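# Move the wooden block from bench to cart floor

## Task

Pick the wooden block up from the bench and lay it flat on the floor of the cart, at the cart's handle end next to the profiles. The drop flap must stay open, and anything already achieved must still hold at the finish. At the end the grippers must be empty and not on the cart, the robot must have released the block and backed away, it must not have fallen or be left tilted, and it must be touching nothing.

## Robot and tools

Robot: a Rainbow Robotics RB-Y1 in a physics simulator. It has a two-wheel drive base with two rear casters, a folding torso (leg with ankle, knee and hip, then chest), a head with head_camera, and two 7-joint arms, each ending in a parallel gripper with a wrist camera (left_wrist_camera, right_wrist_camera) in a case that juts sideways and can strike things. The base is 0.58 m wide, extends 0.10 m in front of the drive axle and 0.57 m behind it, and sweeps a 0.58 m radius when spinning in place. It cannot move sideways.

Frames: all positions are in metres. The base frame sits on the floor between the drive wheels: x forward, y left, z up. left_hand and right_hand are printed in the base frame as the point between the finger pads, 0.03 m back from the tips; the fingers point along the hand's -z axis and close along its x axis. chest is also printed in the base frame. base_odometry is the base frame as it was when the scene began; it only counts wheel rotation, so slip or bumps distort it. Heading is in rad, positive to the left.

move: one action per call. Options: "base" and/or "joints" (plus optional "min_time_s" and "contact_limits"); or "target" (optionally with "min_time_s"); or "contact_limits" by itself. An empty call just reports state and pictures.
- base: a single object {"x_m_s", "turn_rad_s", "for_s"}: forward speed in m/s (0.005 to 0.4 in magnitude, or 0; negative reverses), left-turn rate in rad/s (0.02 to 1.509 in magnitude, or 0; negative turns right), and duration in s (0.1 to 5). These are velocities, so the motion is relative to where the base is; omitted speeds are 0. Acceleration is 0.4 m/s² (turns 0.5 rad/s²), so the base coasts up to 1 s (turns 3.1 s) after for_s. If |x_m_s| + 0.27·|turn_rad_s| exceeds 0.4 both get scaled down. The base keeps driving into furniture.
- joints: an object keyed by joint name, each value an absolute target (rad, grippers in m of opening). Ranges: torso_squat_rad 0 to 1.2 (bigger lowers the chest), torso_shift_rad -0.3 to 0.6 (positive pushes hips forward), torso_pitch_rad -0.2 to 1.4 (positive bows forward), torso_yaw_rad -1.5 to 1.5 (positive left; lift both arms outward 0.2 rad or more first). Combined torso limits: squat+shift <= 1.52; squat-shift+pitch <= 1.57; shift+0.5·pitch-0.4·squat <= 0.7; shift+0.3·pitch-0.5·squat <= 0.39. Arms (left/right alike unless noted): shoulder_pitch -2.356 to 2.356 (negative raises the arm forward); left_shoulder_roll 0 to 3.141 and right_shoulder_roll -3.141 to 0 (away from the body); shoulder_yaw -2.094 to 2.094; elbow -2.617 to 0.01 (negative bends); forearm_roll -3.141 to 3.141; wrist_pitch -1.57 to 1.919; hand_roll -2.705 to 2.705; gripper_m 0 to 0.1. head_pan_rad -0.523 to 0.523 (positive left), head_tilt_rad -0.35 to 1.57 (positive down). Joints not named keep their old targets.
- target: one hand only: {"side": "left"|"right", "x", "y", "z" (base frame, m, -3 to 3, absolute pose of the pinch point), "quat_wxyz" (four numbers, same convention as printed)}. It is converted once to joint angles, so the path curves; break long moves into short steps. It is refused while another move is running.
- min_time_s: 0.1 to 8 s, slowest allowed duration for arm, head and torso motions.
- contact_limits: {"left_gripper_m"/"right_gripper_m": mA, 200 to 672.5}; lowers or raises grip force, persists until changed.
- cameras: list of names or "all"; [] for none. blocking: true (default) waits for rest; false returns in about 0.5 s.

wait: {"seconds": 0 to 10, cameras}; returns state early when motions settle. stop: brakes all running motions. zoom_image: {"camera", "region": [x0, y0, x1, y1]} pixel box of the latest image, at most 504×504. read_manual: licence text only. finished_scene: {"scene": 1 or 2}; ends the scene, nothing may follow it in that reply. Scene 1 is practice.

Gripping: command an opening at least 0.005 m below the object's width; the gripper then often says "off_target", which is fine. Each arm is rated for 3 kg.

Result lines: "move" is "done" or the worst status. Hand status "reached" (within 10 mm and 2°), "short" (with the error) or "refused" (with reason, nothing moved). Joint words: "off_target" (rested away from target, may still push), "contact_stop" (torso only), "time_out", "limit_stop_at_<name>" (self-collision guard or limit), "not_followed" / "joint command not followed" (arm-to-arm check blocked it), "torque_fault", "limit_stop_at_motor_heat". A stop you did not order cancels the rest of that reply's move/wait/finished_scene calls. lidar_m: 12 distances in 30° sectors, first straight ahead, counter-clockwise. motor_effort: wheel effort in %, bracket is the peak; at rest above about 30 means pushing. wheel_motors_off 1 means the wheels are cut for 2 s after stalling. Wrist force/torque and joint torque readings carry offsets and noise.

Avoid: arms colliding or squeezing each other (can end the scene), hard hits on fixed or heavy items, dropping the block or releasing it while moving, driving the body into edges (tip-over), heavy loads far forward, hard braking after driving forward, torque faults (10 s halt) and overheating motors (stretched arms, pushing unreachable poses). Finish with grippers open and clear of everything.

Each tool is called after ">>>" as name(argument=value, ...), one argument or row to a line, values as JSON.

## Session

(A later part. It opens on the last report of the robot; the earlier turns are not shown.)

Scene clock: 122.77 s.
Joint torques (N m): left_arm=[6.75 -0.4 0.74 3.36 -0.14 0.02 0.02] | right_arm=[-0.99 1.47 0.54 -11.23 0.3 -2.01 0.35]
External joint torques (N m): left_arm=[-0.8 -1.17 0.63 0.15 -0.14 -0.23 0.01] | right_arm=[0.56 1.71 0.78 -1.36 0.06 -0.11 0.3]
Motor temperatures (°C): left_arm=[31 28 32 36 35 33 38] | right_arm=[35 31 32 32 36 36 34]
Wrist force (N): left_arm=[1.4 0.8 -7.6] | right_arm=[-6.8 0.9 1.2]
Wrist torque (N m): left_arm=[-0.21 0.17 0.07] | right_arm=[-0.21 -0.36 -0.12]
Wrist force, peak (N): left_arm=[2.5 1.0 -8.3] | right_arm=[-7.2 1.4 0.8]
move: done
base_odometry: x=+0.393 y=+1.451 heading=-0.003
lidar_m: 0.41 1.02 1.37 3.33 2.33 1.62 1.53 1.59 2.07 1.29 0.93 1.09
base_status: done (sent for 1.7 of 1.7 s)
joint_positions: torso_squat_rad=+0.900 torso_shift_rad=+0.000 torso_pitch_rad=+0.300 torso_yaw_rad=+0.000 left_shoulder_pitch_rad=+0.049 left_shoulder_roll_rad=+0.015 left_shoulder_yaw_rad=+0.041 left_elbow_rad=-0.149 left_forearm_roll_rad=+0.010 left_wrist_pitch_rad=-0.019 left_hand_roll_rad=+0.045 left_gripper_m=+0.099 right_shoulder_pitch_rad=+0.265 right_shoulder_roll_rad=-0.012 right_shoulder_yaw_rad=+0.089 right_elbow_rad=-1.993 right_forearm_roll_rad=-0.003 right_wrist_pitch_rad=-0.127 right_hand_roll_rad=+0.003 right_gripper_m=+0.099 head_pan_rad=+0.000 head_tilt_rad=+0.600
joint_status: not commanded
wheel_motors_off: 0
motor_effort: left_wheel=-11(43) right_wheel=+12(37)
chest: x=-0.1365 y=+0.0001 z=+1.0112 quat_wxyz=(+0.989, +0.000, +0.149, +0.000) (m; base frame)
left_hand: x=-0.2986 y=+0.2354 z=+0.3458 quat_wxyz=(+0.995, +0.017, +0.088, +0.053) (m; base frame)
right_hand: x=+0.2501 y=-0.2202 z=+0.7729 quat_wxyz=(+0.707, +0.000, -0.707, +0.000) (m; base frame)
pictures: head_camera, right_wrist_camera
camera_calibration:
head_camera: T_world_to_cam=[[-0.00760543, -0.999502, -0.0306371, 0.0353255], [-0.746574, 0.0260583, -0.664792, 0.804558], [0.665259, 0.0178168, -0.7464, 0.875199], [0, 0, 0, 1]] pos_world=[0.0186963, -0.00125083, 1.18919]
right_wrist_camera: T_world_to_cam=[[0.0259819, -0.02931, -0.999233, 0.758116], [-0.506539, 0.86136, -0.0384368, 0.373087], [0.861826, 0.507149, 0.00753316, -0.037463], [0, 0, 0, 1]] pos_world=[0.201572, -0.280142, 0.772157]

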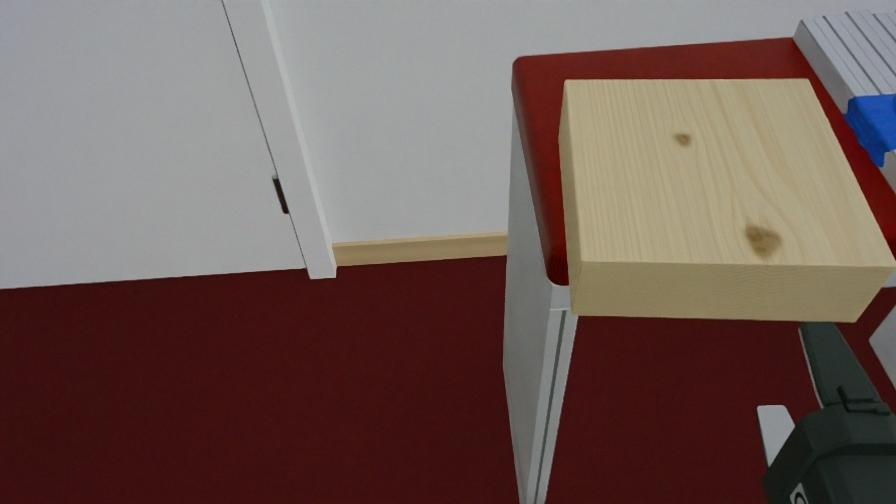

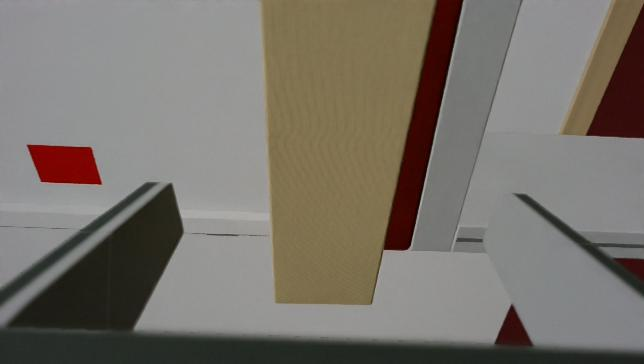

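>>> move(
  target={"side":"right","x":0.365,"y":-0.21,"z":0.775,"quat_wxyz":[0.7071,0,-0.7071,0]},
  min_time_s=2.5,
  cameras=["head_camera"],
)

>>> move(
  joints={"right_gripper_m": 0.05},
  cameras=["head_camera"],
)

Scene clock: 127.77 s.
Joint torques (N m): left_arm=[6.74 -0.34 0.93 3.53 0.02 0.12 -0.05] | right_arm=[-10.54 1.47 -2.35 -10.53 -0.14 -1.74 0.26]
External joint torques (N m): left_arm=[-0.8 -1.1 0.82 0.33 0.02 -0.12 -0.06] | right_arm=[-2.09 2.18 -2.37 -0.46 -0.39 0.15 0.21]
Motor temperatures (°C): left_arm=[31 28 32 36 35 33 38] | right_arm=[35 30 32 32 36 36 34]
Wrist force (N): left_arm=[2.4 0.8 -7.4] | right_arm=[-6.4 0.7 0.6]
Wrist torque (N m): left_arm=[-0.25 0.29 0.03] | right_arm=[-0.14 -0.32 -0.10]
Wrist force, peak (N): left_arm=[2.0 1.5 -8.4] | right_arm=[-10.4 1.0 3.3]
move: done
base_odometry: x=+0.393 y=+1.451 heading=-0.003
lidar_m: 0.43 1.02 1.37 3.34 2.32 1.62 1.53 1.58 2.07 1.30 0.94 1.11
base_status: not commanded
joint_positions: torso_squat_rad=+0.900 torso_shift_rad=+0.000 torso_pitch_rad=+0.300 torso_yaw_rad=+0.000 left_shoulder_pitch_rad=+0.049 left_shoulder_roll_rad=+0.015 left_shoulder_yaw_rad=+0.041 left_elbow_rad=-0.149 left_forearm_roll_rad=+0.010 left_wrist_pitch_rad=-0.019 left_hand_roll_rad=+0.045 left_gripper_m=+0.099 right_shoulder_pitch_rad=-0.169 right_shoulder_roll_rad=+0.000 right_shoulder_yaw_rad=-0.040 right_elbow_rad=-1.695 right_forearm_roll_rad=-0.051 right_wrist_pitch_rad=-0.018 right_hand_roll_rad=+0.058 right_gripper_m=+0.099 head_pan_rad=+0.000 head_tilt_rad=+0.600
joint_status: all done
wheel_motors_off: 0
motor_effort: left_wheel=-12(13) right_wheel=+13(15)
chest: x=-0.1365 y=+0.0001 z=+1.0112 quat_wxyz=(+0.989, +0.000, +0.149, +0.000) (m; base frame)
left_hand: x=-0.2986 y=+0.2354 z=+0.3458 quat_wxyz=(+0.995, +0.017, +0.088, +0.053) (m; base frame)
right_hand: x=+0.3649 y=-0.2102 z=+0.7748 quat_wxyz=(+0.707, +0.005, -0.707, +0.006) (m; base frame)
right_hand_status: reached (checked arc, planned for 2.5 s): 0 mm and 0.9 deg off.
pictures: head_camera
camera_calibration:
head_camera: T_world_to_cam=[[-0.00760543, -0.999502, -0.0306371, 0.0353255], [-0.746574, 0.0260583, -0.664792, 0.804558], [0.665259, 0.0178168, -0.7464, 0.875199], [0, 0, 0, 1]] pos_world=[0.0186963, -0.00125083, 1.18919]

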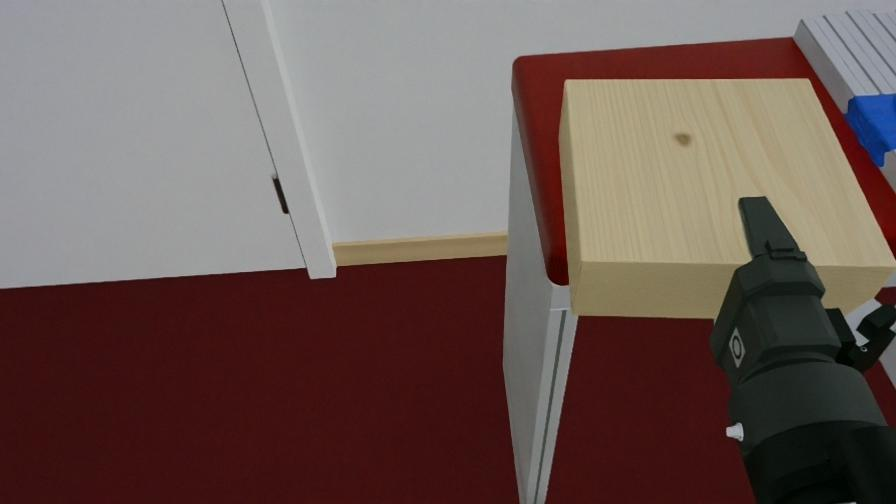

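Scene clock: 128.83 s.
Joint torques (N m): left_arm=[7.05 -0.14 0.85 3.45 -0.1 0.1 0] | right_arm=[-10.28 1.08 -2.45 -13.34 -0.01 -3 0.3]
External joint torques (N m): left_arm=[-0.5 -0.9 0.74 0.24 -0.1 -0.14 -0.01] | right_arm=[-1.83 1.78 -2.47 -3.26 -0.25 -1.11 0.25]
Motor temperatures (°C): left_arm=[31 28 32 36 35 33 38] | right_arm=[35 30 32 32 36 36 34]
Wrist force (N): left_arm=[1.7 0.8 -7.7] | right_arm=[-13.3 1.8 0.3]
Wrist torque (N m): left_arm=[-0.24 0.25 0.09] | right_arm=[-0.26 -0.72 -0.29]
Wrist force, peak (N): left_arm=[2.3 1.1 -7.8] | right_arm=[-13.9 0.6 0.6]
move: off_target
base_odometry: x=+0.393 y=+1.451 heading=-0.003
lidar_m: 0.42 1.01 1.35 3.33 2.32 1.62 1.52 1.59 2.07 1.30 0.93 1.11
base_status: not commanded
joint_positions: torso_squat_rad=+0.900 torso_shift_rad=+0.000 torso_pitch_rad=+0.300 torso_yaw_rad=+0.000 left_shoulder_pitch_rad=+0.049 left_shoulder_roll_rad=+0.015 left_shoulder_yaw_rad=+0.041 left_elbow_rad=-0.149 left_forearm_roll_rad=+0.010 left_wrist_pitch_rad=-0.019 left_hand_roll_rad=+0.045 left_gripper_m=+0.099 right_shoulder_pitch_rad=-0.169 right_shoulder_roll_rad=+0.000 right_shoulder_yaw_rad=-0.040 right_elbow_rad=-1.694 right_forearm_roll_rad=-0.051 right_wrist_pitch_rad=-0.017 right_hand_roll_rad=+0.058 right_gripper_m=+0.074 head_pan_rad=+0.000 head_tilt_rad=+0.600
joint_status: right_gripper_m off_target (ended at +0.074, target +0.050)
wheel_motors_off: 0
motor_effort: left_wheel=-11(12) right_wheel=+11(13)
chest: x=-0.1365 y=+0.0001 z=+1.0112 quat_wxyz=(+0.989, +0.000, +0.149, +0.000) (m; base frame)
left_hand: x=-0.2986 y=+0.2354 z=+0.3458 quat_wxyz=(+0.995, +0.017, +0.088, +0.053) (m; base frame)
right_hand: x=+0.3648 y=-0.2102 z=+0.7744 quat_wxyz=(+0.707, +0.005, -0.707, +0.006) (m; base frame)
pictures: head_camera
camera_calibration:
head_camera: T_world_to_cam=[[-0.0076085, -0.999502, -0.0306398, 0.0353287], [-0.746574, 0.0260624, -0.664792, 0.804558], [0.665259, 0.0178168, -0.7464, 0.875199], [0, 0, 0, 1]] pos_world=[0.0186963, -0.00125081, 1.18919]

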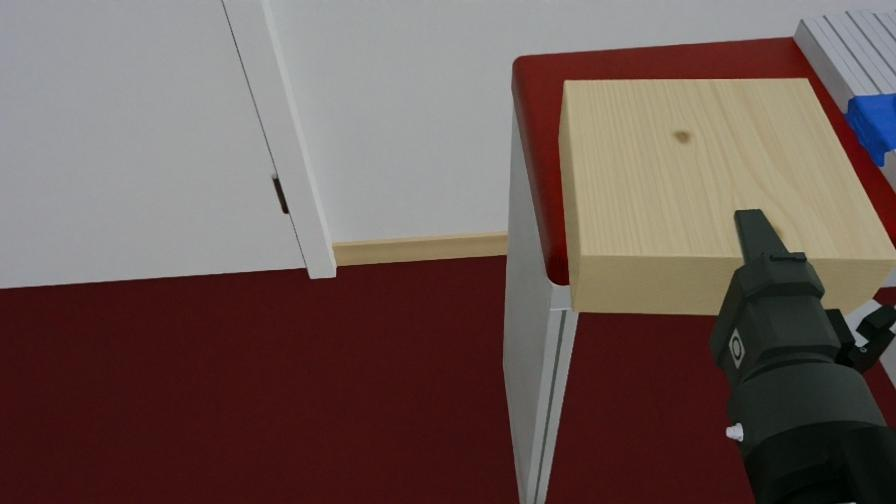

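>>> move(
  target={"side":"right","x":0.382,"y":-0.21,"z":0.83,"quat_wxyz":[0.7934,0,-0.6088,0]},
  min_time_s=1.5,
  cameras=["head_camera"],
)

>>> move(
  target={"side":"right","x":0.413,"y":-0.21,"z":0.882,"quat_wxyz":[0.866,0,-0.5,0]},
  min_time_s=1.5,
  cameras=["head_camera"],
)

>>> move(
  target={"side":"right","x":0.452,"y":-0.21,"z":0.927,"quat_wxyz":[0.9239,0,-0.3827,0]},
  min_time_s=1.5,
  cameras=["head_camera"],
)

Scene clock: 135.33 s.
Joint torques (N m): left_arm=[6.98 -0.2 0.8 3.3 -0.1 0.11 0.01] | right_arm=[-16.05 0.01 -2.45 -16.87 0.84 -4.72 -0.03]
External joint torques (N m): left_arm=[-0.57 -0.97 0.69 0.09 -0.1 -0.14 0] | right_arm=[-5.75 1.14 -2.61 -7.04 0.6 -2.88 -0.08]
Motor temperatures (°C): left_arm=[31 28 32 36 35 33 38] | right_arm=[35 30 32 32 36 37 34]
Wrist force (N): left_arm=[1.7 0.3 -7.6] | right_arm=[-16.1 2.3 -4.9]
Wrist torque (N m): left_arm=[-0.18 0.20 0.06] | right_arm=[0.04 0.21 -0.16]
Wrist force, peak (N): left_arm=[1.8 1.0 -8.7] | right_arm=[-24.5 2.0 0.3]
move: done
base_odometry: x=+0.393 y=+1.451 heading=-0.003
lidar_m: 0.42 1.02 1.36 3.33 2.32 1.62 1.52 1.59 2.09 1.30 0.94 1.11
base_status: not commanded
joint_positions: torso_squat_rad=+0.900 torso_shift_rad=+0.000 torso_pitch_rad=+0.300 torso_yaw_rad=+0.000 left_shoulder_pitch_rad=+0.049 left_shoulder_roll_rad=+0.015 left_shoulder_yaw_rad=+0.041 left_elbow_rad=-0.149 left_forearm_roll_rad=+0.010 left_wrist_pitch_rad=-0.019 left_hand_roll_rad=+0.045 left_gripper_m=+0.099 right_shoulder_pitch_rad=-0.298 right_shoulder_roll_rad=+0.000 right_shoulder_yaw_rad=-0.078 right_elbow_rad=-2.016 right_forearm_roll_rad=+0.037 right_wrist_pitch_rad=+0.688 right_hand_roll_rad=-0.021 right_gripper_m=+0.074 head_pan_rad=+0.000 head_tilt_rad=+0.600
joint_status: all done
wheel_motors_off: 0
motor_effort: left_wheel=-12(12) right_wheel=+12(13)
chest: x=-0.1364 y=+0.0001 z=+1.0112 quat_wxyz=(+0.989, +0.000, +0.150, +0.000) (m; base frame)
left_hand: x=-0.2986 y=+0.2354 z=+0.3458 quat_wxyz=(+0.995, +0.017, +0.088, +0.053) (m; base frame)
right_hand: x=+0.3813 y=-0.2105 z=+0.8286 quat_wxyz=(+0.794, +0.001, -0.608, +0.001) (m; base frame)
right_hand_status: reached (checked arc, planned for 1.5 s): 2 mm and 0.1 deg off.
pictures: head_camera
camera_calibration:
head_camera: T_world_to_cam=[[-0.00761289, -0.999502, -0.0306383, 0.0353278], [-0.746667, 0.0260621, -0.664687, 0.80451], [0.665154, 0.0178164, -0.746494, 0.875247], [0, 0, 0, 1]] pos_world=[0.0187963, -0.00125081, 1.1892]

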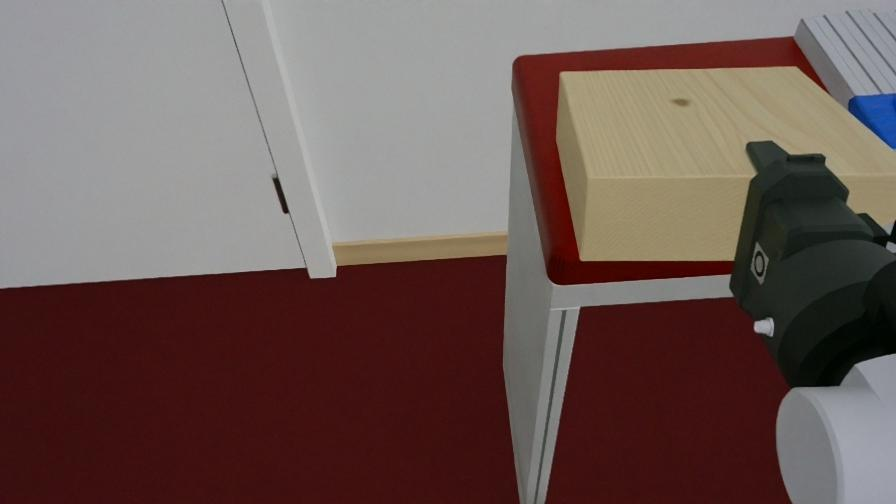

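Scene clock: 137.17 s.
Joint torques (N m): left_arm=[6.69 -0.15 0.72 3.36 -0.07 -0.03 -0.04] | right_arm=[-23.67 -6.44 -2.2 -15.17 0.56 -4.91 -0.34]
External joint torques (N m): left_arm=[-0.87 -0.92 0.61 0.15 -0.07 -0.27 -0.05] | right_arm=[-8.78 -2.9 -2.18 -6.8 0.33 -3.24 -0.38]
Motor temperatures (°C): left_arm=[31 28 32 36 35 33 38] | right_arm=[35 30 32 32 36 37 34]
Wrist force (N): left_arm=[1.8 1.4 -7.2] | right_arm=[-16.3 2.5 -9.1]
Wrist torque (N m): left_arm=[-0.33 0.22 0.03] | right_arm=[0.05 0.42 0.04]
Wrist force, peak (N): left_arm=[1.3 1.1 -8.6] | right_arm=[-16.8 1.9 -10.3]
move: done
base_odometry: x=+0.393 y=+1.451 heading=-0.003
lidar_m: 0.43 1.01 1.37 3.34 2.31 1.63 1.53 1.59 2.08 1.30 0.94 1.11
base_status: not commanded
joint_positions: torso_squat_rad=+0.900 torso_shift_rad=+0.000 torso_pitch_rad=+0.300 torso_yaw_rad=+0.000 left_shoulder_pitch_rad=+0.049 left_shoulder_roll_rad=+0.015 left_shoulder_yaw_rad=+0.041 left_elbow_rad=-0.149 left_forearm_roll_rad=+0.010 left_wrist_pitch_rad=-0.019 left_hand_roll_rad=+0.045 left_gripper_m=+0.099 right_shoulder_pitch_rad=-0.673 right_shoulder_roll_rad=-0.076 right_shoulder_yaw_rad=-0.176 right_elbow_rad=-2.008 right_forearm_roll_rad=+0.023 right_wrist_pitch_rad=+1.308 right_hand_roll_rad=-0.039 right_gripper_m=+0.074 head_pan_rad=+0.000 head_tilt_rad=+0.600
joint_status: all done
wheel_motors_off: 0
motor_effort: left_wheel=-10(11) right_wheel=+11(12)
chest: x=-0.1364 y=+0.0001 z=+1.0112 quat_wxyz=(+0.989, +0.000, +0.150, +0.000) (m; base frame)
left_hand: x=-0.2986 y=+0.2354 z=+0.3458 quat_wxyz=(+0.995, +0.017, +0.088, +0.053) (m; base frame)
right_hand: x=+0.4122 y=-0.2100 z=+0.8803 quat_wxyz=(+0.867, +0.000, -0.499, +0.000) (m; base frame)
right_hand_status: reached (checked arc, planned for 1.5 s): 2 mm and 0.2 deg off.
pictures: head_camera
camera_calibration:
head_camera: T_world_to_cam=[[-0.00761527, -0.999501, -0.0306407, 0.0353285], [-0.746718, 0.0260642, -0.66463, 0.804452], [0.665097, 0.0178187, -0.746544, 0.875167], [0, 0, 0, 1]] pos_world=[0.0188963, -0.00125081, 1.1891]

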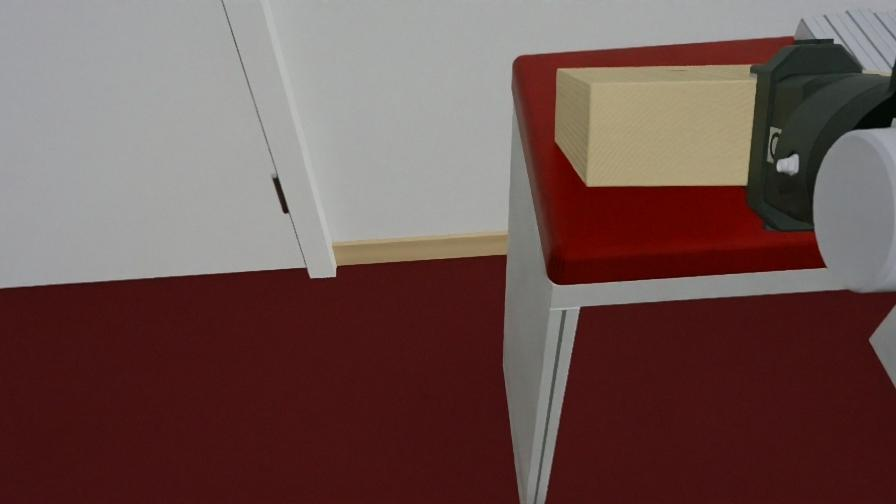

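Scene clock: 139.00 s.
Joint torques (N m): left_arm=[6.73 -0.33 0.93 3.5 -0.06 -0.13 -0.08] | right_arm=[-33.32 -10.11 -2.74 -16.06 -0.06 -5.52 -0.44]
External joint torques (N m): left_arm=[-0.83 -1.1 0.82 0.29 -0.06 -0.37 -0.09] | right_arm=[-13.4 -3.45 -2.54 -8.49 -0.25 -4.15 -0.47]
Motor temperatures (°C): left_arm=[31 28 32 36 35 33 38] | right_arm=[35 30 32 32 36 37 34]
Wrist force (N): left_arm=[2.1 1.0 -7.4] | right_arm=[-16.8 0.7 -16.1]
Wrist torque (N m): left_arm=[-0.22 0.26 0.08] | right_arm=[-0.39 1.00 0.11]
Wrist force, peak (N): left_arm=[2.4 0.9 -8.3] | right_arm=[2.4 1.5 24.5]
move: done
base_odometry: x=+0.393 y=+1.451 heading=-0.003
lidar_m: 0.42 1.02 1.36 3.33 2.32 1.62 1.52 1.58 2.09 1.30 0.93 1.11
base_status: not commanded
joint_positions: torso_squat_rad=+0.900 torso_shift_rad=+0.000 torso_pitch_rad=+0.301 torso_yaw_rad=+0.000 left_shoulder_pitch_rad=+0.049 left_shoulder_roll_rad=+0.015 left_shoulder_yaw_rad=+0.041 left_elbow_rad=-0.149 left_forearm_roll_rad=+0.010 left_wrist_pitch_rad=-0.019 left_hand_roll_rad=+0.045 left_gripper_m=+0.099 right_shoulder_pitch_rad=-1.091 right_shoulder_roll_rad=-0.201 right_shoulder_yaw_rad=-0.257 right_elbow_rad=-1.681 right_forearm_roll_rad=-0.017 right_wrist_pitch_rad=+1.670 right_hand_roll_rad=-0.054 right_gripper_m=+0.074 head_pan_rad=+0.000 head_tilt_rad=+0.600
joint_status: all done
wheel_motors_off: 0
motor_effort: left_wheel=-10(11) right_wheel=+11(16)
chest: x=-0.1363 y=+0.0000 z=+1.0112 quat_wxyz=(+0.989, +0.000, +0.150, +0.000) (m; base frame)
left_hand: x=-0.2987 y=+0.2354 z=+0.3458 quat_wxyz=(+0.995, +0.017, +0.088, +0.053) (m; base frame)
right_hand: x=+0.4509 y=-0.2102 z=+0.9242 quat_wxyz=(+0.925, +0.000, -0.380, +0.000) (m; base frame)
right_hand_status: reached (checked arc, planned for 1.5 s): 3 mm and 0.3 deg off.
pictures: head_camera
camera_calibration:
head_camera: T_world_to_cam=[[-0.0075576, -0.9995, -0.0307128, 0.0353136], [-0.746957, 0.0260626, -0.664361, 0.804214], [0.664829, 0.0179202, -0.746781, 0.875389], [0, 0, 0, 1]] pos_world=[0.0189963, -0.00135107, 1.1891]

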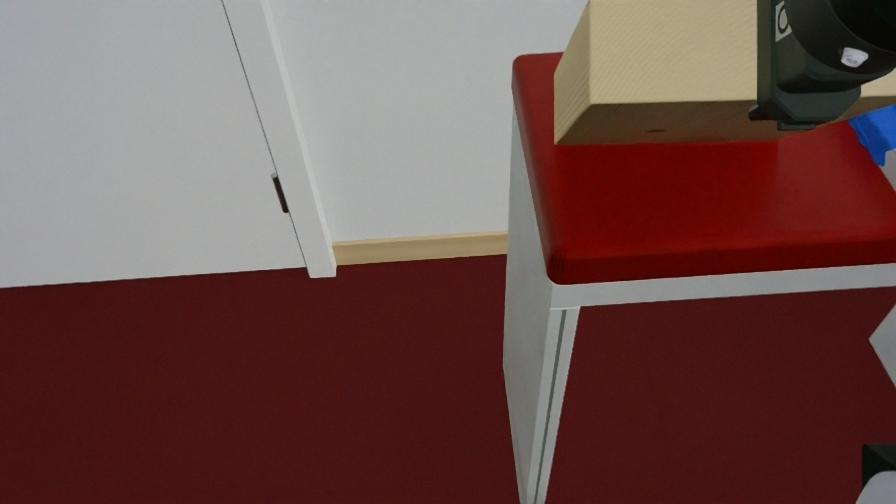

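>>> move(
  joints={"torso_squat_rad": 0.75},
  cameras=["head_camera"],
)

>>> move(
  joints={"torso_squat_rad": 0.5},
  cameras=["head_camera"],
)

Scene clock: 142.77 s.
Joint torques (N m): left_arm=[6.78 0.02 0.97 3.44 0 0 0] | right_arm=[-31.97 -9.83 -2.42 -16.25 0.02 -5.62 -0.47]
External joint torques (N m): left_arm=[-0.8 -0.75 0.85 0.22 0 -0.24 -0.01] | right_arm=[-12.05 -3.18 -2.21 -8.69 -0.2 -4.24 -0.51]
Motor temperatures (°C): left_arm=[31 28 32 36 35 33 38] | right_arm=[35 31 32 32 36 37 34]
Wrist force (N): left_arm=[1.9 0.1 -7.4] | right_arm=[-16.8 1.1 -16.1]
Wrist torque (N m): left_arm=[-0.19 0.26 0.05] | right_arm=[-0.37 0.97 0.11]
Wrist force, peak (N): left_arm=[2.7 0.6 -8.2] | right_arm=[-17.3 1.4 -17.3]
move: done
base_odometry: x=+0.393 y=+1.451 heading=-0.003
lidar_m: 0.41 1.01 1.36 3.32 2.31 1.62 1.53 1.58 2.07 1.29 0.93 1.10
base_status: not commanded
joint_positions: torso_squat_rad=+0.750 torso_shift_rad=+0.000 torso_pitch_rad=+0.301 torso_yaw_rad=+0.000 left_shoulder_pitch_rad=+0.049 left_shoulder_roll_rad=+0.015 left_shoulder_yaw_rad=+0.041 left_elbow_rad=-0.149 left_forearm_roll_rad=+0.010 left_wrist_pitch_rad=-0.019 left_hand_roll_rad=+0.045 left_gripper_m=+0.099 right_shoulder_pitch_rad=-1.091 right_shoulder_roll_rad=-0.201 right_shoulder_yaw_rad=-0.257 right_elbow_rad=-1.681 right_forearm_roll_rad=-0.017 right_wrist_pitch_rad=+1.670 right_hand_roll_rad=-0.054 right_gripper_m=+0.074 head_pan_rad=+0.000 head_tilt_rad=+0.600
joint_status: all done
wheel_motors_off: 0
motor_effort: left_wheel=-9(11) right_wheel=+11(12)
chest: x=-0.1361 y=+0.0000 z=+1.0882 quat_wxyz=(+0.989, +0.000, +0.150, +0.000) (m; base frame)
left_hand: x=-0.2988 y=+0.2354 z=+0.4229 quat_wxyz=(+0.995, +0.017, +0.089, +0.053) (m; base frame)
right_hand: x=+0.4511 y=-0.2101 z=+1.0012 quat_wxyz=(+0.925, +0.000, -0.380, +0.000) (m; base frame)
pictures: head_camera
camera_calibration:
head_camera: T_world_to_cam=[[-0.00756639, -0.9995, -0.0307098, 0.0377764], [-0.747145, 0.0260621, -0.66415, 0.855254], [0.664618, 0.0179195, -0.746968, 0.932999], [0, 0, 0, 1]] pos_world=[0.0191963, -0.00125107, 1.2661]

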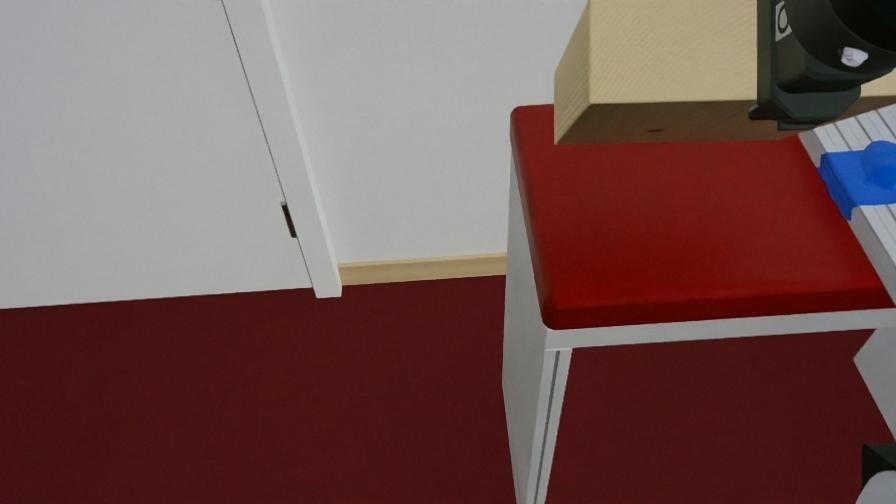

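Scene clock: 144.40 s.
Joint torques (N m): left_arm=[6.63 -0.35 0.82 3.45 -0.12 0.02 -0.01] | right_arm=[-31.94 -9.91 -2.63 -16.56 -0.07 -5.56 -0.48]
External joint torques (N m): left_arm=[-0.94 -1.12 0.7 0.23 -0.12 -0.22 -0.02] | right_arm=[-12.02 -3.25 -2.43 -9 -0.29 -4.19 -0.51]
Motor temperatures (°C): left_arm=[31 28 32 36 35 33 38] | right_arm=[35 31 32 32 36 37 34]
Wrist force (N): left_arm=[1.6 0.9 -7.1] | right_arm=[-16.7 1.3 -16.2]
Wrist torque (N m): left_arm=[-0.28 0.20 0.07] | right_arm=[-0.38 1.04 0.10]
Wrist force, peak (N): left_arm=[2.1 1.0 -8.2] | right_arm=[-17.6 1.3 -17.0]
move: done
base_odometry: x=+0.393 y=+1.451 heading=-0.003
lidar_m: 0.42 1.02 1.36 3.33 2.32 1.62 1.53 1.58 2.07 1.29 0.94 1.11
base_status: not commanded
joint_positions: torso_squat_rad=+0.500 torso_shift_rad=+0.000 torso_pitch_rad=+0.301 torso_yaw_rad=+0.000 left_shoulder_pitch_rad=+0.049 left_shoulder_roll_rad=+0.015 left_shoulder_yaw_rad=+0.041 left_elbow_rad=-0.149 left_forearm_roll_rad=+0.010 left_wrist_pitch_rad=-0.019 left_hand_roll_rad=+0.045 left_gripper_m=+0.099 right_shoulder_pitch_rad=-1.091 right_shoulder_roll_rad=-0.201 right_shoulder_yaw_rad=-0.257 right_elbow_rad=-1.680 right_forearm_roll_rad=-0.017 right_wrist_pitch_rad=+1.670 right_hand_roll_rad=-0.054 right_gripper_m=+0.074 head_pan_rad=+0.000 head_tilt_rad=+0.600
joint_status: all done
wheel_motors_off: 0
motor_effort: left_wheel=-10(11) right_wheel=+11(12)
chest: x=-0.1361 y=+0.0000 z=+1.1903 quat_wxyz=(+0.989, +0.000, +0.150, +0.000) (m; base frame)
left_hand: x=-0.2987 y=+0.2354 z=+0.5251 quat_wxyz=(+0.995, +0.017, +0.089, +0.053) (m; base frame)
right_hand: x=+0.4512 y=-0.2101 z=+1.1033 quat_wxyz=(+0.925, +0.000, -0.380, +0.000) (m; base frame)
pictures: head_camera
camera_calibration:
head_camera: T_world_to_cam=[[-0.00756639, -0.9995, -0.0307098, 0.0409126], [-0.747145, 0.0260621, -0.66415, 0.923139], [0.664618, 0.0179195, -0.746968, 1.0092], [0, 0, 0, 1]] pos_world=[0.0192963, -0.00125107, 1.3682]

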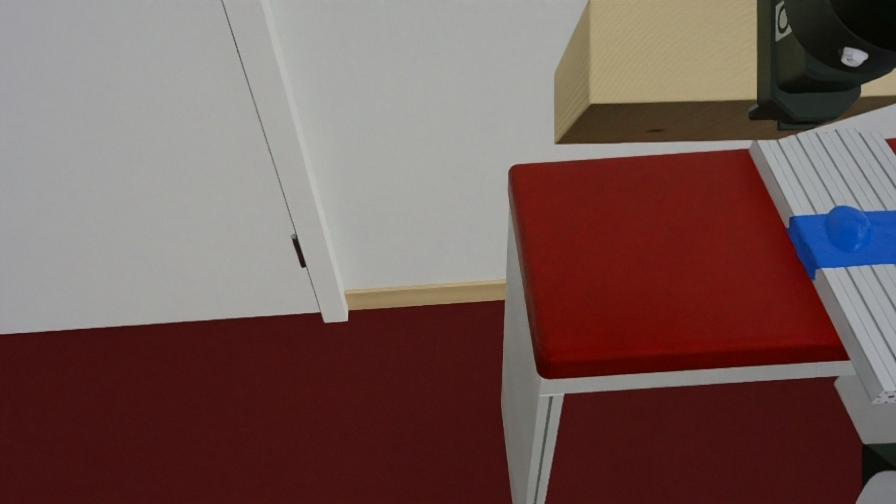

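>>> move(
  base={"x_m_s":-0.2,"for_s":2.0},
  cameras=[],
)

>>> move(
  target={"side":"right","x":0.38,"y":-0.22,"z":0.97,"quat_wxyz":[0.9659,0,-0.2588,0]},
  min_time_s=2,
  cameras=[],
)

>>> move(
  target={"side":"right","x":0.32,"y":-0.24,"z":0.87,"quat_wxyz":[1,0,0,0]},
  min_time_s=2,
  cameras=["head_camera"],
)

Scene clock: 149.90 s.
Joint torques (N m): left_arm=[6.18 -0.18 0.71 3.3 -0.05 0.02 -0.01] | right_arm=[-31.92 -10 -2.59 -16.74 0.23 -5.56 -0.48]
External joint torques (N m): left_arm=[-1.39 -0.95 0.6 0.09 -0.05 -0.22 -0.02] | right_arm=[-12 -3.34 -2.38 -9.18 0.01 -4.19 -0.52]
Motor temperatures (°C): left_arm=[31 28 32 36 35 33 38] | right_arm=[36 31 32 33 36 37 34]
Wrist force (N): left_arm=[1.7 1.3 -7.5] | right_arm=[-16.9 1.0 -16.0]
Wrist torque (N m): left_arm=[-0.32 0.19 0.05] | right_arm=[-0.47 1.01 0.11]
Wrist force, peak (N): left_arm=[2.8 1.8 -8.1] | right_arm=[-18.3 0.2 -17.8]
move: done
base_odometry: x=-0.007 y=+1.452 heading=-0.005
lidar_m: 0.82 1.41 1.86 4.18 1.73 1.20 1.13 1.17 1.53 3.62 1.36 1.18
base_status: done (sent for 2 of 2 s)
joint_positions: torso_squat_rad=+0.500 torso_shift_rad=+0.000 torso_pitch_rad=+0.301 torso_yaw_rad=+0.000 left_shoulder_pitch_rad=+0.049 left_shoulder_roll_rad=+0.015 left_shoulder_yaw_rad=+0.041 left_elbow_rad=-0.149 left_forearm_roll_rad=+0.010 left_wrist_pitch_rad=-0.019 left_hand_roll_rad=+0.045 left_gripper_m=+0.099 right_shoulder_pitch_rad=-1.091 right_shoulder_roll_rad=-0.201 right_shoulder_yaw_rad=-0.257 right_elbow_rad=-1.680 right_forearm_roll_rad=-0.017 right_wrist_pitch_rad=+1.670 right_hand_roll_rad=-0.054 right_gripper_m=+0.074 head_pan_rad=+0.000 head_tilt_rad=+0.600
joint_status: not commanded
wheel_motors_off: 0
motor_effort: left_wheel=-14(29) right_wheel=+12(38)
chest: x=-0.1361 y=+0.0000 z=+1.1904 quat_wxyz=(+0.989, +0.000, +0.150, +0.000) (m; base frame)
left_hand: x=-0.2988 y=+0.2354 z=+0.5251 quat_wxyz=(+0.995, +0.017, +0.089, +0.053) (m; base frame)
right_hand: x=+0.4511 y=-0.2101 z=+1.1034 quat_wxyz=(+0.925, +0.000, -0.380, +0.000) (m; base frame)
pictures: none
No camera images: "cameras" was empty.

Scene clock: 152.23 s.
Joint torques (N m): left_arm=[5.86 -0.7 0.79 3.41 -0.07 0.03 0.04] | right_arm=[-25.37 -5.32 0.72 -17.29 -0.07 -3.78 0.26]
External joint torques (N m): left_arm=[-1.71 -1.47 0.67 0.19 -0.07 -0.22 0.03] | right_arm=[-8.55 -0.28 0.81 -9.05 -0.28 -2.79 0.23]
Motor temperatures (°C): left_arm=[31 28 32 36 35 33 38] | right_arm=[36 31 32 33 36 37 34]
Wrist force (N): left_arm=[2.0 1.0 -8.1] | right_arm=[-12.0 1.6 -19.8]
Wrist torque (N m): left_arm=[-0.31 0.26 0.06] | right_arm=[-0.50 0.68 0.02]
Wrist force, peak (N): left_arm=[2.1 0.9 -8.3] | right_arm=[-15.0 1.2 -19.1]
move: done
base_odometry: x=-0.007 y=+1.452 heading=-0.005
lidar_m: 0.82 1.42 1.86 4.17 1.72 1.20 1.13 1.17 1.54 3.63 1.36 1.18
base_status: not commanded
joint_positions: torso_squat_rad=+0.500 torso_shift_rad=+0.000 torso_pitch_rad=+0.301 torso_yaw_rad=+0.000 left_shoulder_pitch_rad=+0.049 left_shoulder_roll_rad=+0.015 left_shoulder_yaw_rad=+0.041 left_elbow_rad=-0.149 left_forearm_roll_rad=+0.010 left_wrist_pitch_rad=-0.019 left_hand_roll_rad=+0.045 left_gripper_m=+0.099 right_shoulder_pitch_rad=-0.809 right_shoulder_roll_rad=-0.125 right_shoulder_yaw_rad=-0.232 right_elbow_rad=-1.745 right_forearm_roll_rad=-0.021 right_wrist_pitch_rad=+1.709 right_hand_roll_rad=-0.023 right_gripper_m=+0.074 head_pan_rad=+0.000 head_tilt_rad=+0.600
joint_status: all done
wheel_motors_off: 0
motor_effort: left_wheel=-14(15) right_wheel=+15(16)
chest: x=-0.1361 y=+0.0000 z=+1.1904 quat_wxyz=(+0.989, +0.000, +0.150, +0.000) (m; base frame)
left_hand: x=-0.2988 y=+0.2354 z=+0.5251 quat_wxyz=(+0.995, +0.017, +0.089, +0.053) (m; base frame)
right_hand: x=+0.3791 y=-0.2204 z=+0.9683 quat_wxyz=(+0.967, +0.000, -0.256, +0.000) (m; base frame)
right_hand_status: reached (checked arc, planned for 2.0 s): 2 mm and 0.3 deg off.
pictures: none
No camera images: "cameras" was empty.

Scene clock: 154.57 s.
Joint torques (N m): left_arm=[6.12 0.04 0.97 3.47 -0.12 0.05 -0.02] | right_arm=[-27.57 -9.31 -3.16 -13.04 -0.29 0.27 0.25]
External joint torques (N m): left_arm=[-1.45 -0.73 0.85 0.26 -0.13 -0.19 -0.03] | right_arm=[-9.44 -2.74 -2.94 -4.79 -0.51 0.32 0.25]
Motor temperatures (°C): left_arm=[31 28 32 36 35 33 38] | right_arm=[36 31 32 33 36 37 34]
Wrist force (N): left_arm=[3.1 0.9 -7.9] | right_arm=[1.1 2.3 -22.4]
Wrist torque (N m): left_arm=[-0.28 0.35 0.06] | right_arm=[-0.50 0.08 -0.10]
Wrist force, peak (N): left_arm=[3.1 0.9 -7.9] | right_arm=[-2.8 2.1 -23.2]
move: done
base_odometry: x=-0.007 y=+1.452 heading=-0.005
lidar_m: 0.82 1.42 1.85 4.18 1.72 1.19 1.13 1.18 1.54 3.63 1.37 1.19
base_status: not commanded
joint_positions: torso_squat_rad=+0.500 torso_shift_rad=+0.000 torso_pitch_rad=+0.301 torso_yaw_rad=+0.000 left_shoulder_pitch_rad=+0.049 left_shoulder_roll_rad=+0.015 left_shoulder_yaw_rad=+0.041 left_elbow_rad=-0.149 left_forearm_roll_rad=+0.010 left_wrist_pitch_rad=-0.019 left_hand_roll_rad=+0.045 left_gripper_m=+0.099 right_shoulder_pitch_rad=-0.901 right_shoulder_roll_rad=-0.186 right_shoulder_yaw_rad=-0.266 right_elbow_rad=-1.281 right_forearm_roll_rad=-0.053 right_wrist_pitch_rad=+1.870 right_hand_roll_rad=+0.011 right_gripper_m=+0.074 head_pan_rad=+0.000 head_tilt_rad=+0.600
joint_status: all done
wheel_motors_off: 0
motor_effort: left_wheel=-14(15) right_wheel=+15(15)
chest: x=-0.1361 y=+0.0000 z=+1.1904 quat_wxyz=(+0.989, +0.000, +0.150, +0.000) (m; base frame)
left_hand: x=-0.2988 y=+0.2354 z=+0.5251 quat_wxyz=(+0.995, +0.017, +0.089, +0.053) (m; base frame)
right_hand: x=+0.3188 y=-0.2399 z=+0.8687 quat_wxyz=(+1.000, +0.000, +0.002, +0.000) (m; base frame)
right_hand_status: reached (checked arc, planned for 2.0 s): 2 mm and 0.2 deg off.
pictures: head_camera
camera_calibration:
head_camera: T_world_to_cam=[[-0.007564, -0.9995, -0.0307073, 0.0408085], [-0.747094, 0.0260601, -0.664207, 0.923143], [0.664675, 0.0179172, -0.746918, 1.0092], [0, 0, 0, 1]] pos_world=[0.0191963, -0.00135107, 1.3682]

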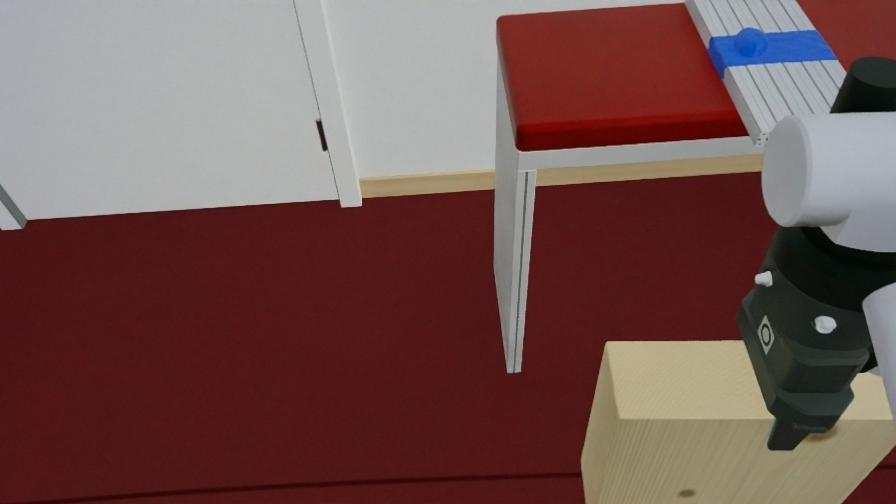

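>>> move(
  base={"turn_rad_s":-0.5,"for_s":3.13},
  cameras=[],
)

>>> move(
  base={"x_m_s":0.3,"for_s":4.8},
  cameras=[],
)

>>> move(
  base={"turn_rad_s":0.5,"for_s":3.14},
  joints={"head_tilt_rad":0.75},
  cameras=["head_camera"],
)

Scene clock: 165.90 s.
Joint torques (N m): left_arm=[6.19 -0.12 0.81 3.35 -0.04 0 0.07] | right_arm=[-26.73 -9.14 -2.69 -13.29 -0.09 0.25 0.2]
External joint torques (N m): left_arm=[-1.38 -0.89 0.7 0.13 -0.04 -0.25 0.06] | right_arm=[-8.6 -2.57 -2.47 -5.04 -0.32 0.3 0.2]
Motor temperatures (°C): left_arm=[31 28 32 36 35 33 38] | right_arm=[36 31 32 33 36 37 34]
Wrist force (N): left_arm=[2.1 0.9 -7.1] | right_arm=[0.2 2.0 -22.0]
Wrist torque (N m): left_arm=[-0.23 0.25 0.06] | right_arm=[-0.50 0.03 -0.10]
Wrist force, peak (N): left_arm=[2.4 1.6 -8.0] | right_arm=[0.9 1.9 -23.1]
move: done
base_odometry: x=-0.007 y=+1.452 heading=-1.571
lidar_m: 3.59 1.44 1.18 0.82 1.42 1.86 4.17 1.75 1.21 1.14 1.16 1.51
base_status: done (sent for 3.13 of 3.13 s)
joint_positions: torso_squat_rad=+0.500 torso_shift_rad=+0.000 torso_pitch_rad=+0.301 torso_yaw_rad=+0.000 left_shoulder_pitch_rad=+0.049 left_shoulder_roll_rad=+0.015 left_shoulder_yaw_rad=+0.041 left_elbow_rad=-0.149 left_forearm_roll_rad=+0.010 left_wrist_pitch_rad=-0.019 left_hand_roll_rad=+0.045 left_gripper_m=+0.099 right_shoulder_pitch_rad=-0.901 right_shoulder_roll_rad=-0.186 right_shoulder_yaw_rad=-0.266 right_elbow_rad=-1.281 right_forearm_roll_rad=-0.053 right_wrist_pitch_rad=+1.870 right_hand_roll_rad=+0.011 right_gripper_m=+0.074 head_pan_rad=+0.000 head_tilt_rad=+0.600
joint_status: not commanded
wheel_motors_off: 0
motor_effort: left_wheel=+16(50) right_wheel=+4(47)
chest: x=-0.1361 y=+0.0000 z=+1.1904 quat_wxyz=(+0.989, +0.000, +0.150, +0.000) (m; base frame)
left_hand: x=-0.2988 y=+0.2354 z=+0.5251 quat_wxyz=(+0.995, +0.017, +0.089, +0.053) (m; base frame)
right_hand: x=+0.3189 y=-0.2399 z=+0.8688 quat_wxyz=(+1.000, +0.000, +0.002, +0.000) (m; base frame)
pictures: none
No camera images: "cameras" was empty.

Scene clock: 171.77 s.
Joint torques (N m): left_arm=[7.25 -0.08 0.64 3.42 -0.02 -0.01 -0.03] | right_arm=[-26.1 -8.9 -3.03 -13.66 -0.22 0.37 0.25]
External joint torques (N m): left_arm=[-0.32 -0.86 0.52 0.2 -0.02 -0.25 -0.04] | right_arm=[-7.96 -2.33 -2.81 -5.41 -0.45 0.42 0.25]
Motor temperatures (°C): left_arm=[31 28 32 36 35 33 38] | right_arm=[36 31 32 33 36 37 34]
Wrist force (N): left_arm=[2.0 0.8 -7.3] | right_arm=[0.7 2.0 -22.3]
Wrist torque (N m): left_arm=[-0.26 0.26 0.05] | right_arm=[-0.51 0.04 -0.11]
Wrist force, peak (N): left_arm=[2.4 1.5 -8.4] | right_arm=[0.4 1.8 -23.3]
move: done
base_odometry: x=-0.007 y=+0.012 heading=-1.571
lidar_m: 3.24 1.07 0.73 0.70 1.05 1.58 4.81 1.61 1.11 1.05 1.06 1.38
base_status: done (sent for 4.8 of 4.8 s)
joint_positions: torso_squat_rad=+0.500 torso_shift_rad=+0.000 torso_pitch_rad=+0.301 torso_yaw_rad=+0.000 left_shoulder_pitch_rad=+0.049 left_shoulder_roll_rad=+0.015 left_shoulder_yaw_rad=+0.041 left_elbow_rad=-0.149 left_forearm_roll_rad=+0.010 left_wrist_pitch_rad=-0.019 left_hand_roll_rad=+0.045 left_gripper_m=+0.099 right_shoulder_pitch_rad=-0.901 right_shoulder_roll_rad=-0.186 right_shoulder_yaw_rad=-0.266 right_elbow_rad=-1.281 right_forearm_roll_rad=-0.053 right_wrist_pitch_rad=+1.870 right_hand_roll_rad=+0.011 right_gripper_m=+0.074 head_pan_rad=+0.000 head_tilt_rad=+0.600
joint_status: not commanded
wheel_motors_off: 0
motor_effort: left_wheel=-1(47) right_wheel=+2(39)
chest: x=-0.1362 y=+0.0000 z=+1.1904 quat_wxyz=(+0.989, +0.000, +0.150, +0.000) (m; base frame)
left_hand: x=-0.2986 y=+0.2354 z=+0.5251 quat_wxyz=(+0.995, +0.017, +0.088, +0.053) (m; base frame)
right_hand: x=+0.3189 y=-0.2399 z=+0.8689 quat_wxyz=(+1.000, +0.000, +0.001, +0.000) (m; base frame)
pictures: none
No camera images: "cameras" was empty.

Scene clock: 176.23 s.
Joint torques (N m): left_arm=[7.03 -0.28 0.77 3.4 -0.13 -0.03 0.01] | right_arm=[-26.09 -8.59 -2.67 -13.7 -0.18 0.39 0.26]
External joint torques (N m): left_arm=[-0.54 -1.06 0.65 0.18 -0.13 -0.28 0] | right_arm=[-7.95 -2.02 -2.45 -5.44 -0.41 0.44 0.26]
Motor temperatures (°C): left_arm=[31 28 32 36 35 33 38] | right_arm=[36 31 32 33 36 37 34]
Wrist force (N): left_arm=[1.8 1.9 -8.0] | right_arm=[0.5 1.7 -22.7]
Wrist torque (N m): left_arm=[-0.39 0.22 0.06] | right_arm=[-0.51 0.01 -0.12]
Wrist force, peak (N): left_arm=[2.1 0.9 -8.4] | right_arm=[0.6 1.2 -23.1]
move: done
base_odometry: x=-0.008 y=+0.012 heading=-0.005
lidar_m: 0.70 1.06 1.56 4.90 1.57 1.10 1.04 1.07 1.40 3.32 1.06 0.74
base_status: done (sent for 3.13 of 3.13 s)
joint_positions: torso_squat_rad=+0.500 torso_shift_rad=+0.000 torso_pitch_rad=+0.301 torso_yaw_rad=+0.000 left_shoulder_pitch_rad=+0.049 left_shoulder_roll_rad=+0.015 left_shoulder_yaw_rad=+0.041 left_elbow_rad=-0.149 left_forearm_roll_rad=+0.010 left_wrist_pitch_rad=-0.019 left_hand_roll_rad=+0.045 left_gripper_m=+0.099 right_shoulder_pitch_rad=-0.901 right_shoulder_roll_rad=-0.186 right_shoulder_yaw_rad=-0.266 right_elbow_rad=-1.281 right_forearm_roll_rad=-0.053 right_wrist_pitch_rad=+1.870 right_hand_roll_rad=+0.011 right_gripper_m=+0.074 head_pan_rad=+0.000 head_tilt_rad=+0.750
joint_status: all done
wheel_motors_off: 0
motor_effort: left_wheel=+0(43) right_wheel=+19(42)
chest: x=-0.1362 y=+0.0000 z=+1.1904 quat_wxyz=(+0.989, +0.000, +0.150, +0.000) (m; base frame)
left_hand: x=-0.2987 y=+0.2354 z=+0.5251 quat_wxyz=(+0.995, +0.017, +0.088, +0.053) (m; base frame)
right_hand: x=+0.3189 y=-0.2399 z=+0.8689 quat_wxyz=(+1.000, +0.000, +0.001, +0.000) (m; base frame)
pictures: head_camera
camera_calibration:
head_camera: T_world_to_cam=[[-0.0120964, -0.999495, -0.0293733, 0.03872], [-0.837848, 0.0261647, -0.545276, 0.754452], [0.54577, 0.0180145, -0.837741, 1.12751], [0, 0, 0, 1]] pos_world=[0.0172247, -0.00135101, 1.35708]

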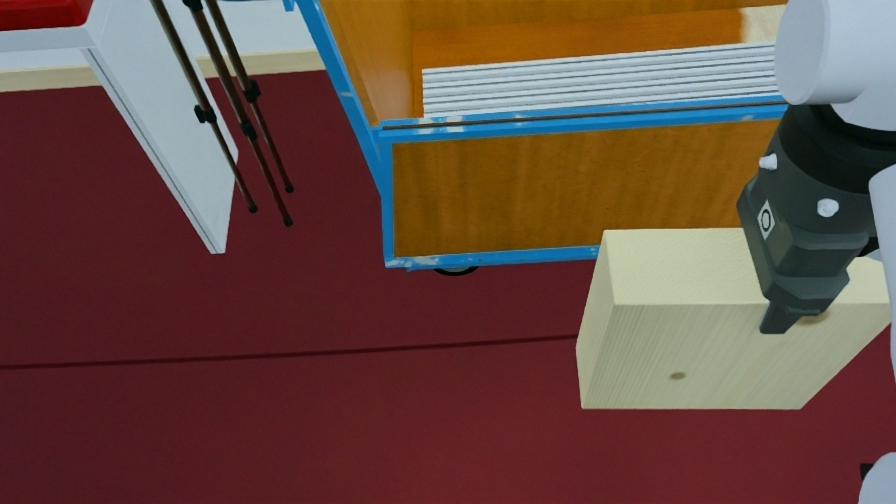

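>>> move(
  base={"x_m_s":0.2,"for_s":1.5},
  joints={"head_tilt_rad":0.7,"head_pan_rad":0.1},
  cameras=["head_camera"],
)

>>> move(
  joints={"head_tilt_rad":0.7,"head_pan_rad":-0.4},
  cameras=["head_camera"],
)

Scene clock: 185.07 s.
Joint torques (N m): left_arm=[6.81 -0.26 0.89 3.45 -0.02 -0.03 -0.06] | right_arm=[-25.63 -8.87 -2.44 -13.6 -0.25 0.35 0.39]
External joint torques (N m): left_arm=[-0.75 -1.04 0.77 0.24 -0.02 -0.28 -0.07] | right_arm=[-7.49 -2.3 -2.22 -5.35 -0.48 0.4 0.39]
Motor temperatures (°C): left_arm=[31 28 32 36 35 33 38] | right_arm=[36 31 32 33 36 37 34]
Wrist force (N): left_arm=[1.5 1.0 -7.4] | right_arm=[0.9 1.4 -22.4]
Wrist torque (N m): left_arm=[-0.28 0.15 0.10] | right_arm=[-0.46 0.08 -0.13]
Wrist force, peak (N): left_arm=[2.4 1.5 -8.6] | right_arm=[1.1 1.6 -23.4]
move: done
base_odometry: x=+0.293 y=+0.011 heading=-0.004
lidar_m: 0.40 0.41 0.83 3.93 2.01 1.40 1.33 1.38 1.82 4.29 0.61 0.42
base_status: done (sent for 1.5 of 1.5 s)
joint_positions: torso_squat_rad=+0.500 torso_shift_rad=+0.000 torso_pitch_rad=+0.301 torso_yaw_rad=+0.000 left_shoulder_pitch_rad=+0.049 left_shoulder_roll_rad=+0.015 left_shoulder_yaw_rad=+0.041 left_elbow_rad=-0.149 left_forearm_roll_rad=+0.010 left_wrist_pitch_rad=-0.019 left_hand_roll_rad=+0.045 left_gripper_m=+0.099 right_shoulder_pitch_rad=-0.901 right_shoulder_roll_rad=-0.186 right_shoulder_yaw_rad=-0.266 right_elbow_rad=-1.281 right_forearm_roll_rad=-0.053 right_wrist_pitch_rad=+1.870 right_hand_roll_rad=+0.011 right_gripper_m=+0.074 head_pan_rad=+0.100 head_tilt_rad=+0.700
joint_status: all done
wheel_motors_off: 0
motor_effort: left_wheel=+7(38) right_wheel=-6(49)
chest: x=-0.1362 y=+0.0000 z=+1.1904 quat_wxyz=(+0.989, +0.000, +0.150, +0.000) (m; base frame)
left_hand: x=-0.2987 y=+0.2354 z=+0.5251 quat_wxyz=(+0.995, +0.017, +0.088, +0.053) (m; base frame)
right_hand: x=+0.3190 y=-0.2399 z=+0.8689 quat_wxyz=(+1.000, +0.000, +0.001, +0.000) (m; base frame)
pictures: head_camera
camera_calibration:
head_camera: T_world_to_cam=[[0.084656, -0.994636, -0.0594299, 0.0854073], [-0.809181, -0.0338227, -0.586585, 0.812895], [0.581429, 0.0977475, -0.807704, 1.08819], [0, 0, 0, 1]] pos_world=[0.0178429, 0.00607558, 1.36084]

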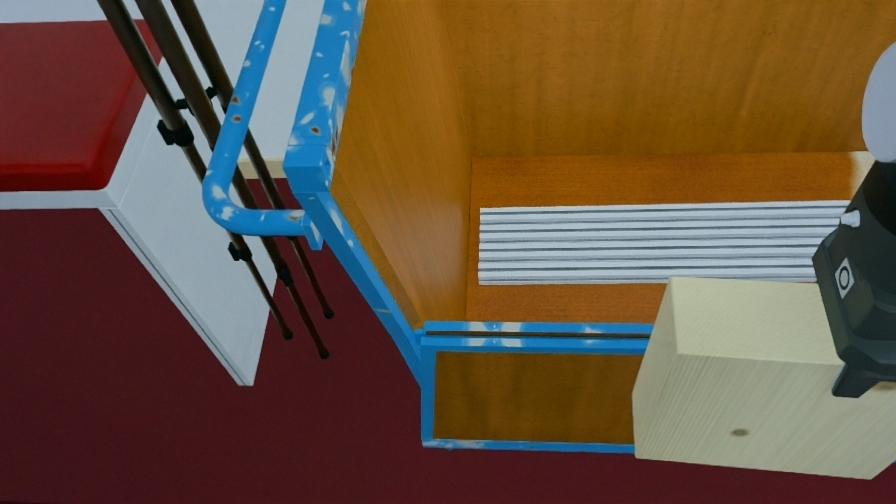

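Scene clock: 186.07 s.
Joint torques (N m): left_arm=[6.61 0 0.94 3.31 -0.04 0.13 -0.04] | right_arm=[-26.27 -8.49 -2.62 -13.58 -0.27 0.33 0.12]
External joint torques (N m): left_arm=[-0.96 -0.78 0.82 0.09 -0.04 -0.12 -0.05] | right_arm=[-8.13 -1.92 -2.4 -5.33 -0.5 0.38 0.12]
Motor temperatures (°C): left_arm=[31 28 32 36 35 33 38] | right_arm=[36 31 32 33 36 37 34]
Wrist force (N): left_arm=[1.2 1.5 -7.0] | right_arm=[0.8 1.8 -22.5]
Wrist torque (N m): left_arm=[-0.32 0.18 0.07] | right_arm=[-0.51 0.03 -0.10]
Wrist force, peak (N): left_arm=[2.5 1.3 -8.3] | right_arm=[1.1 2.4 -23.0]
move: done
base_odometry: x=+0.293 y=+0.011 heading=-0.004
lidar_m: 0.38 0.41 0.83 3.92 2.01 1.41 1.32 1.39 1.82 4.30 0.59 0.42
base_status: not commanded
joint_positions: torso_squat_rad=+0.500 torso_shift_rad=+0.000 torso_pitch_rad=+0.301 torso_yaw_rad=+0.000 left_shoulder_pitch_rad=+0.049 left_shoulder_roll_rad=+0.015 left_shoulder_yaw_rad=+0.041 left_elbow_rad=-0.149 left_forearm_roll_rad=+0.010 left_wrist_pitch_rad=-0.019 left_hand_roll_rad=+0.045 left_gripper_m=+0.099 right_shoulder_pitch_rad=-0.901 right_shoulder_roll_rad=-0.186 right_shoulder_yaw_rad=-0.266 right_elbow_rad=-1.281 right_forearm_roll_rad=-0.053 right_wrist_pitch_rad=+1.870 right_hand_roll_rad=+0.011 right_gripper_m=+0.074 head_pan_rad=-0.400 head_tilt_rad=+0.700
joint_status: all done
wheel_motors_off: 0
motor_effort: left_wheel=+7(8) right_wheel=-6(8)
chest: x=-0.1362 y=+0.0000 z=+1.1904 quat_wxyz=(+0.989, +0.000, +0.150, +0.000) (m; base frame)
left_hand: x=-0.2987 y=+0.2354 z=+0.5251 quat_wxyz=(+0.995, +0.017, +0.088, +0.053) (m; base frame)
right_hand: x=+0.3189 y=-0.2399 z=+0.8689 quat_wxyz=(+1.000, +0.000, +0.001, +0.000) (m; base frame)
pictures: head_camera
camera_calibration:
head_camera: T_world_to_cam=[[-0.38224, -0.920112, 0.0853586, -0.139699], [-0.754673, 0.25753, -0.603445, 0.839103], [0.533255, -0.295079, -0.792823, 1.06501], [0, 0, 0, 1]] pos_world=[0.0119271, -0.0303707, 1.36264]

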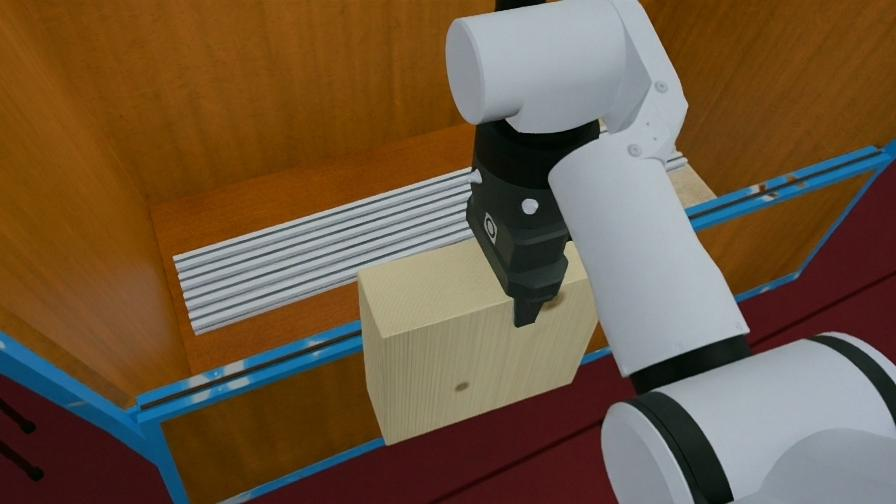

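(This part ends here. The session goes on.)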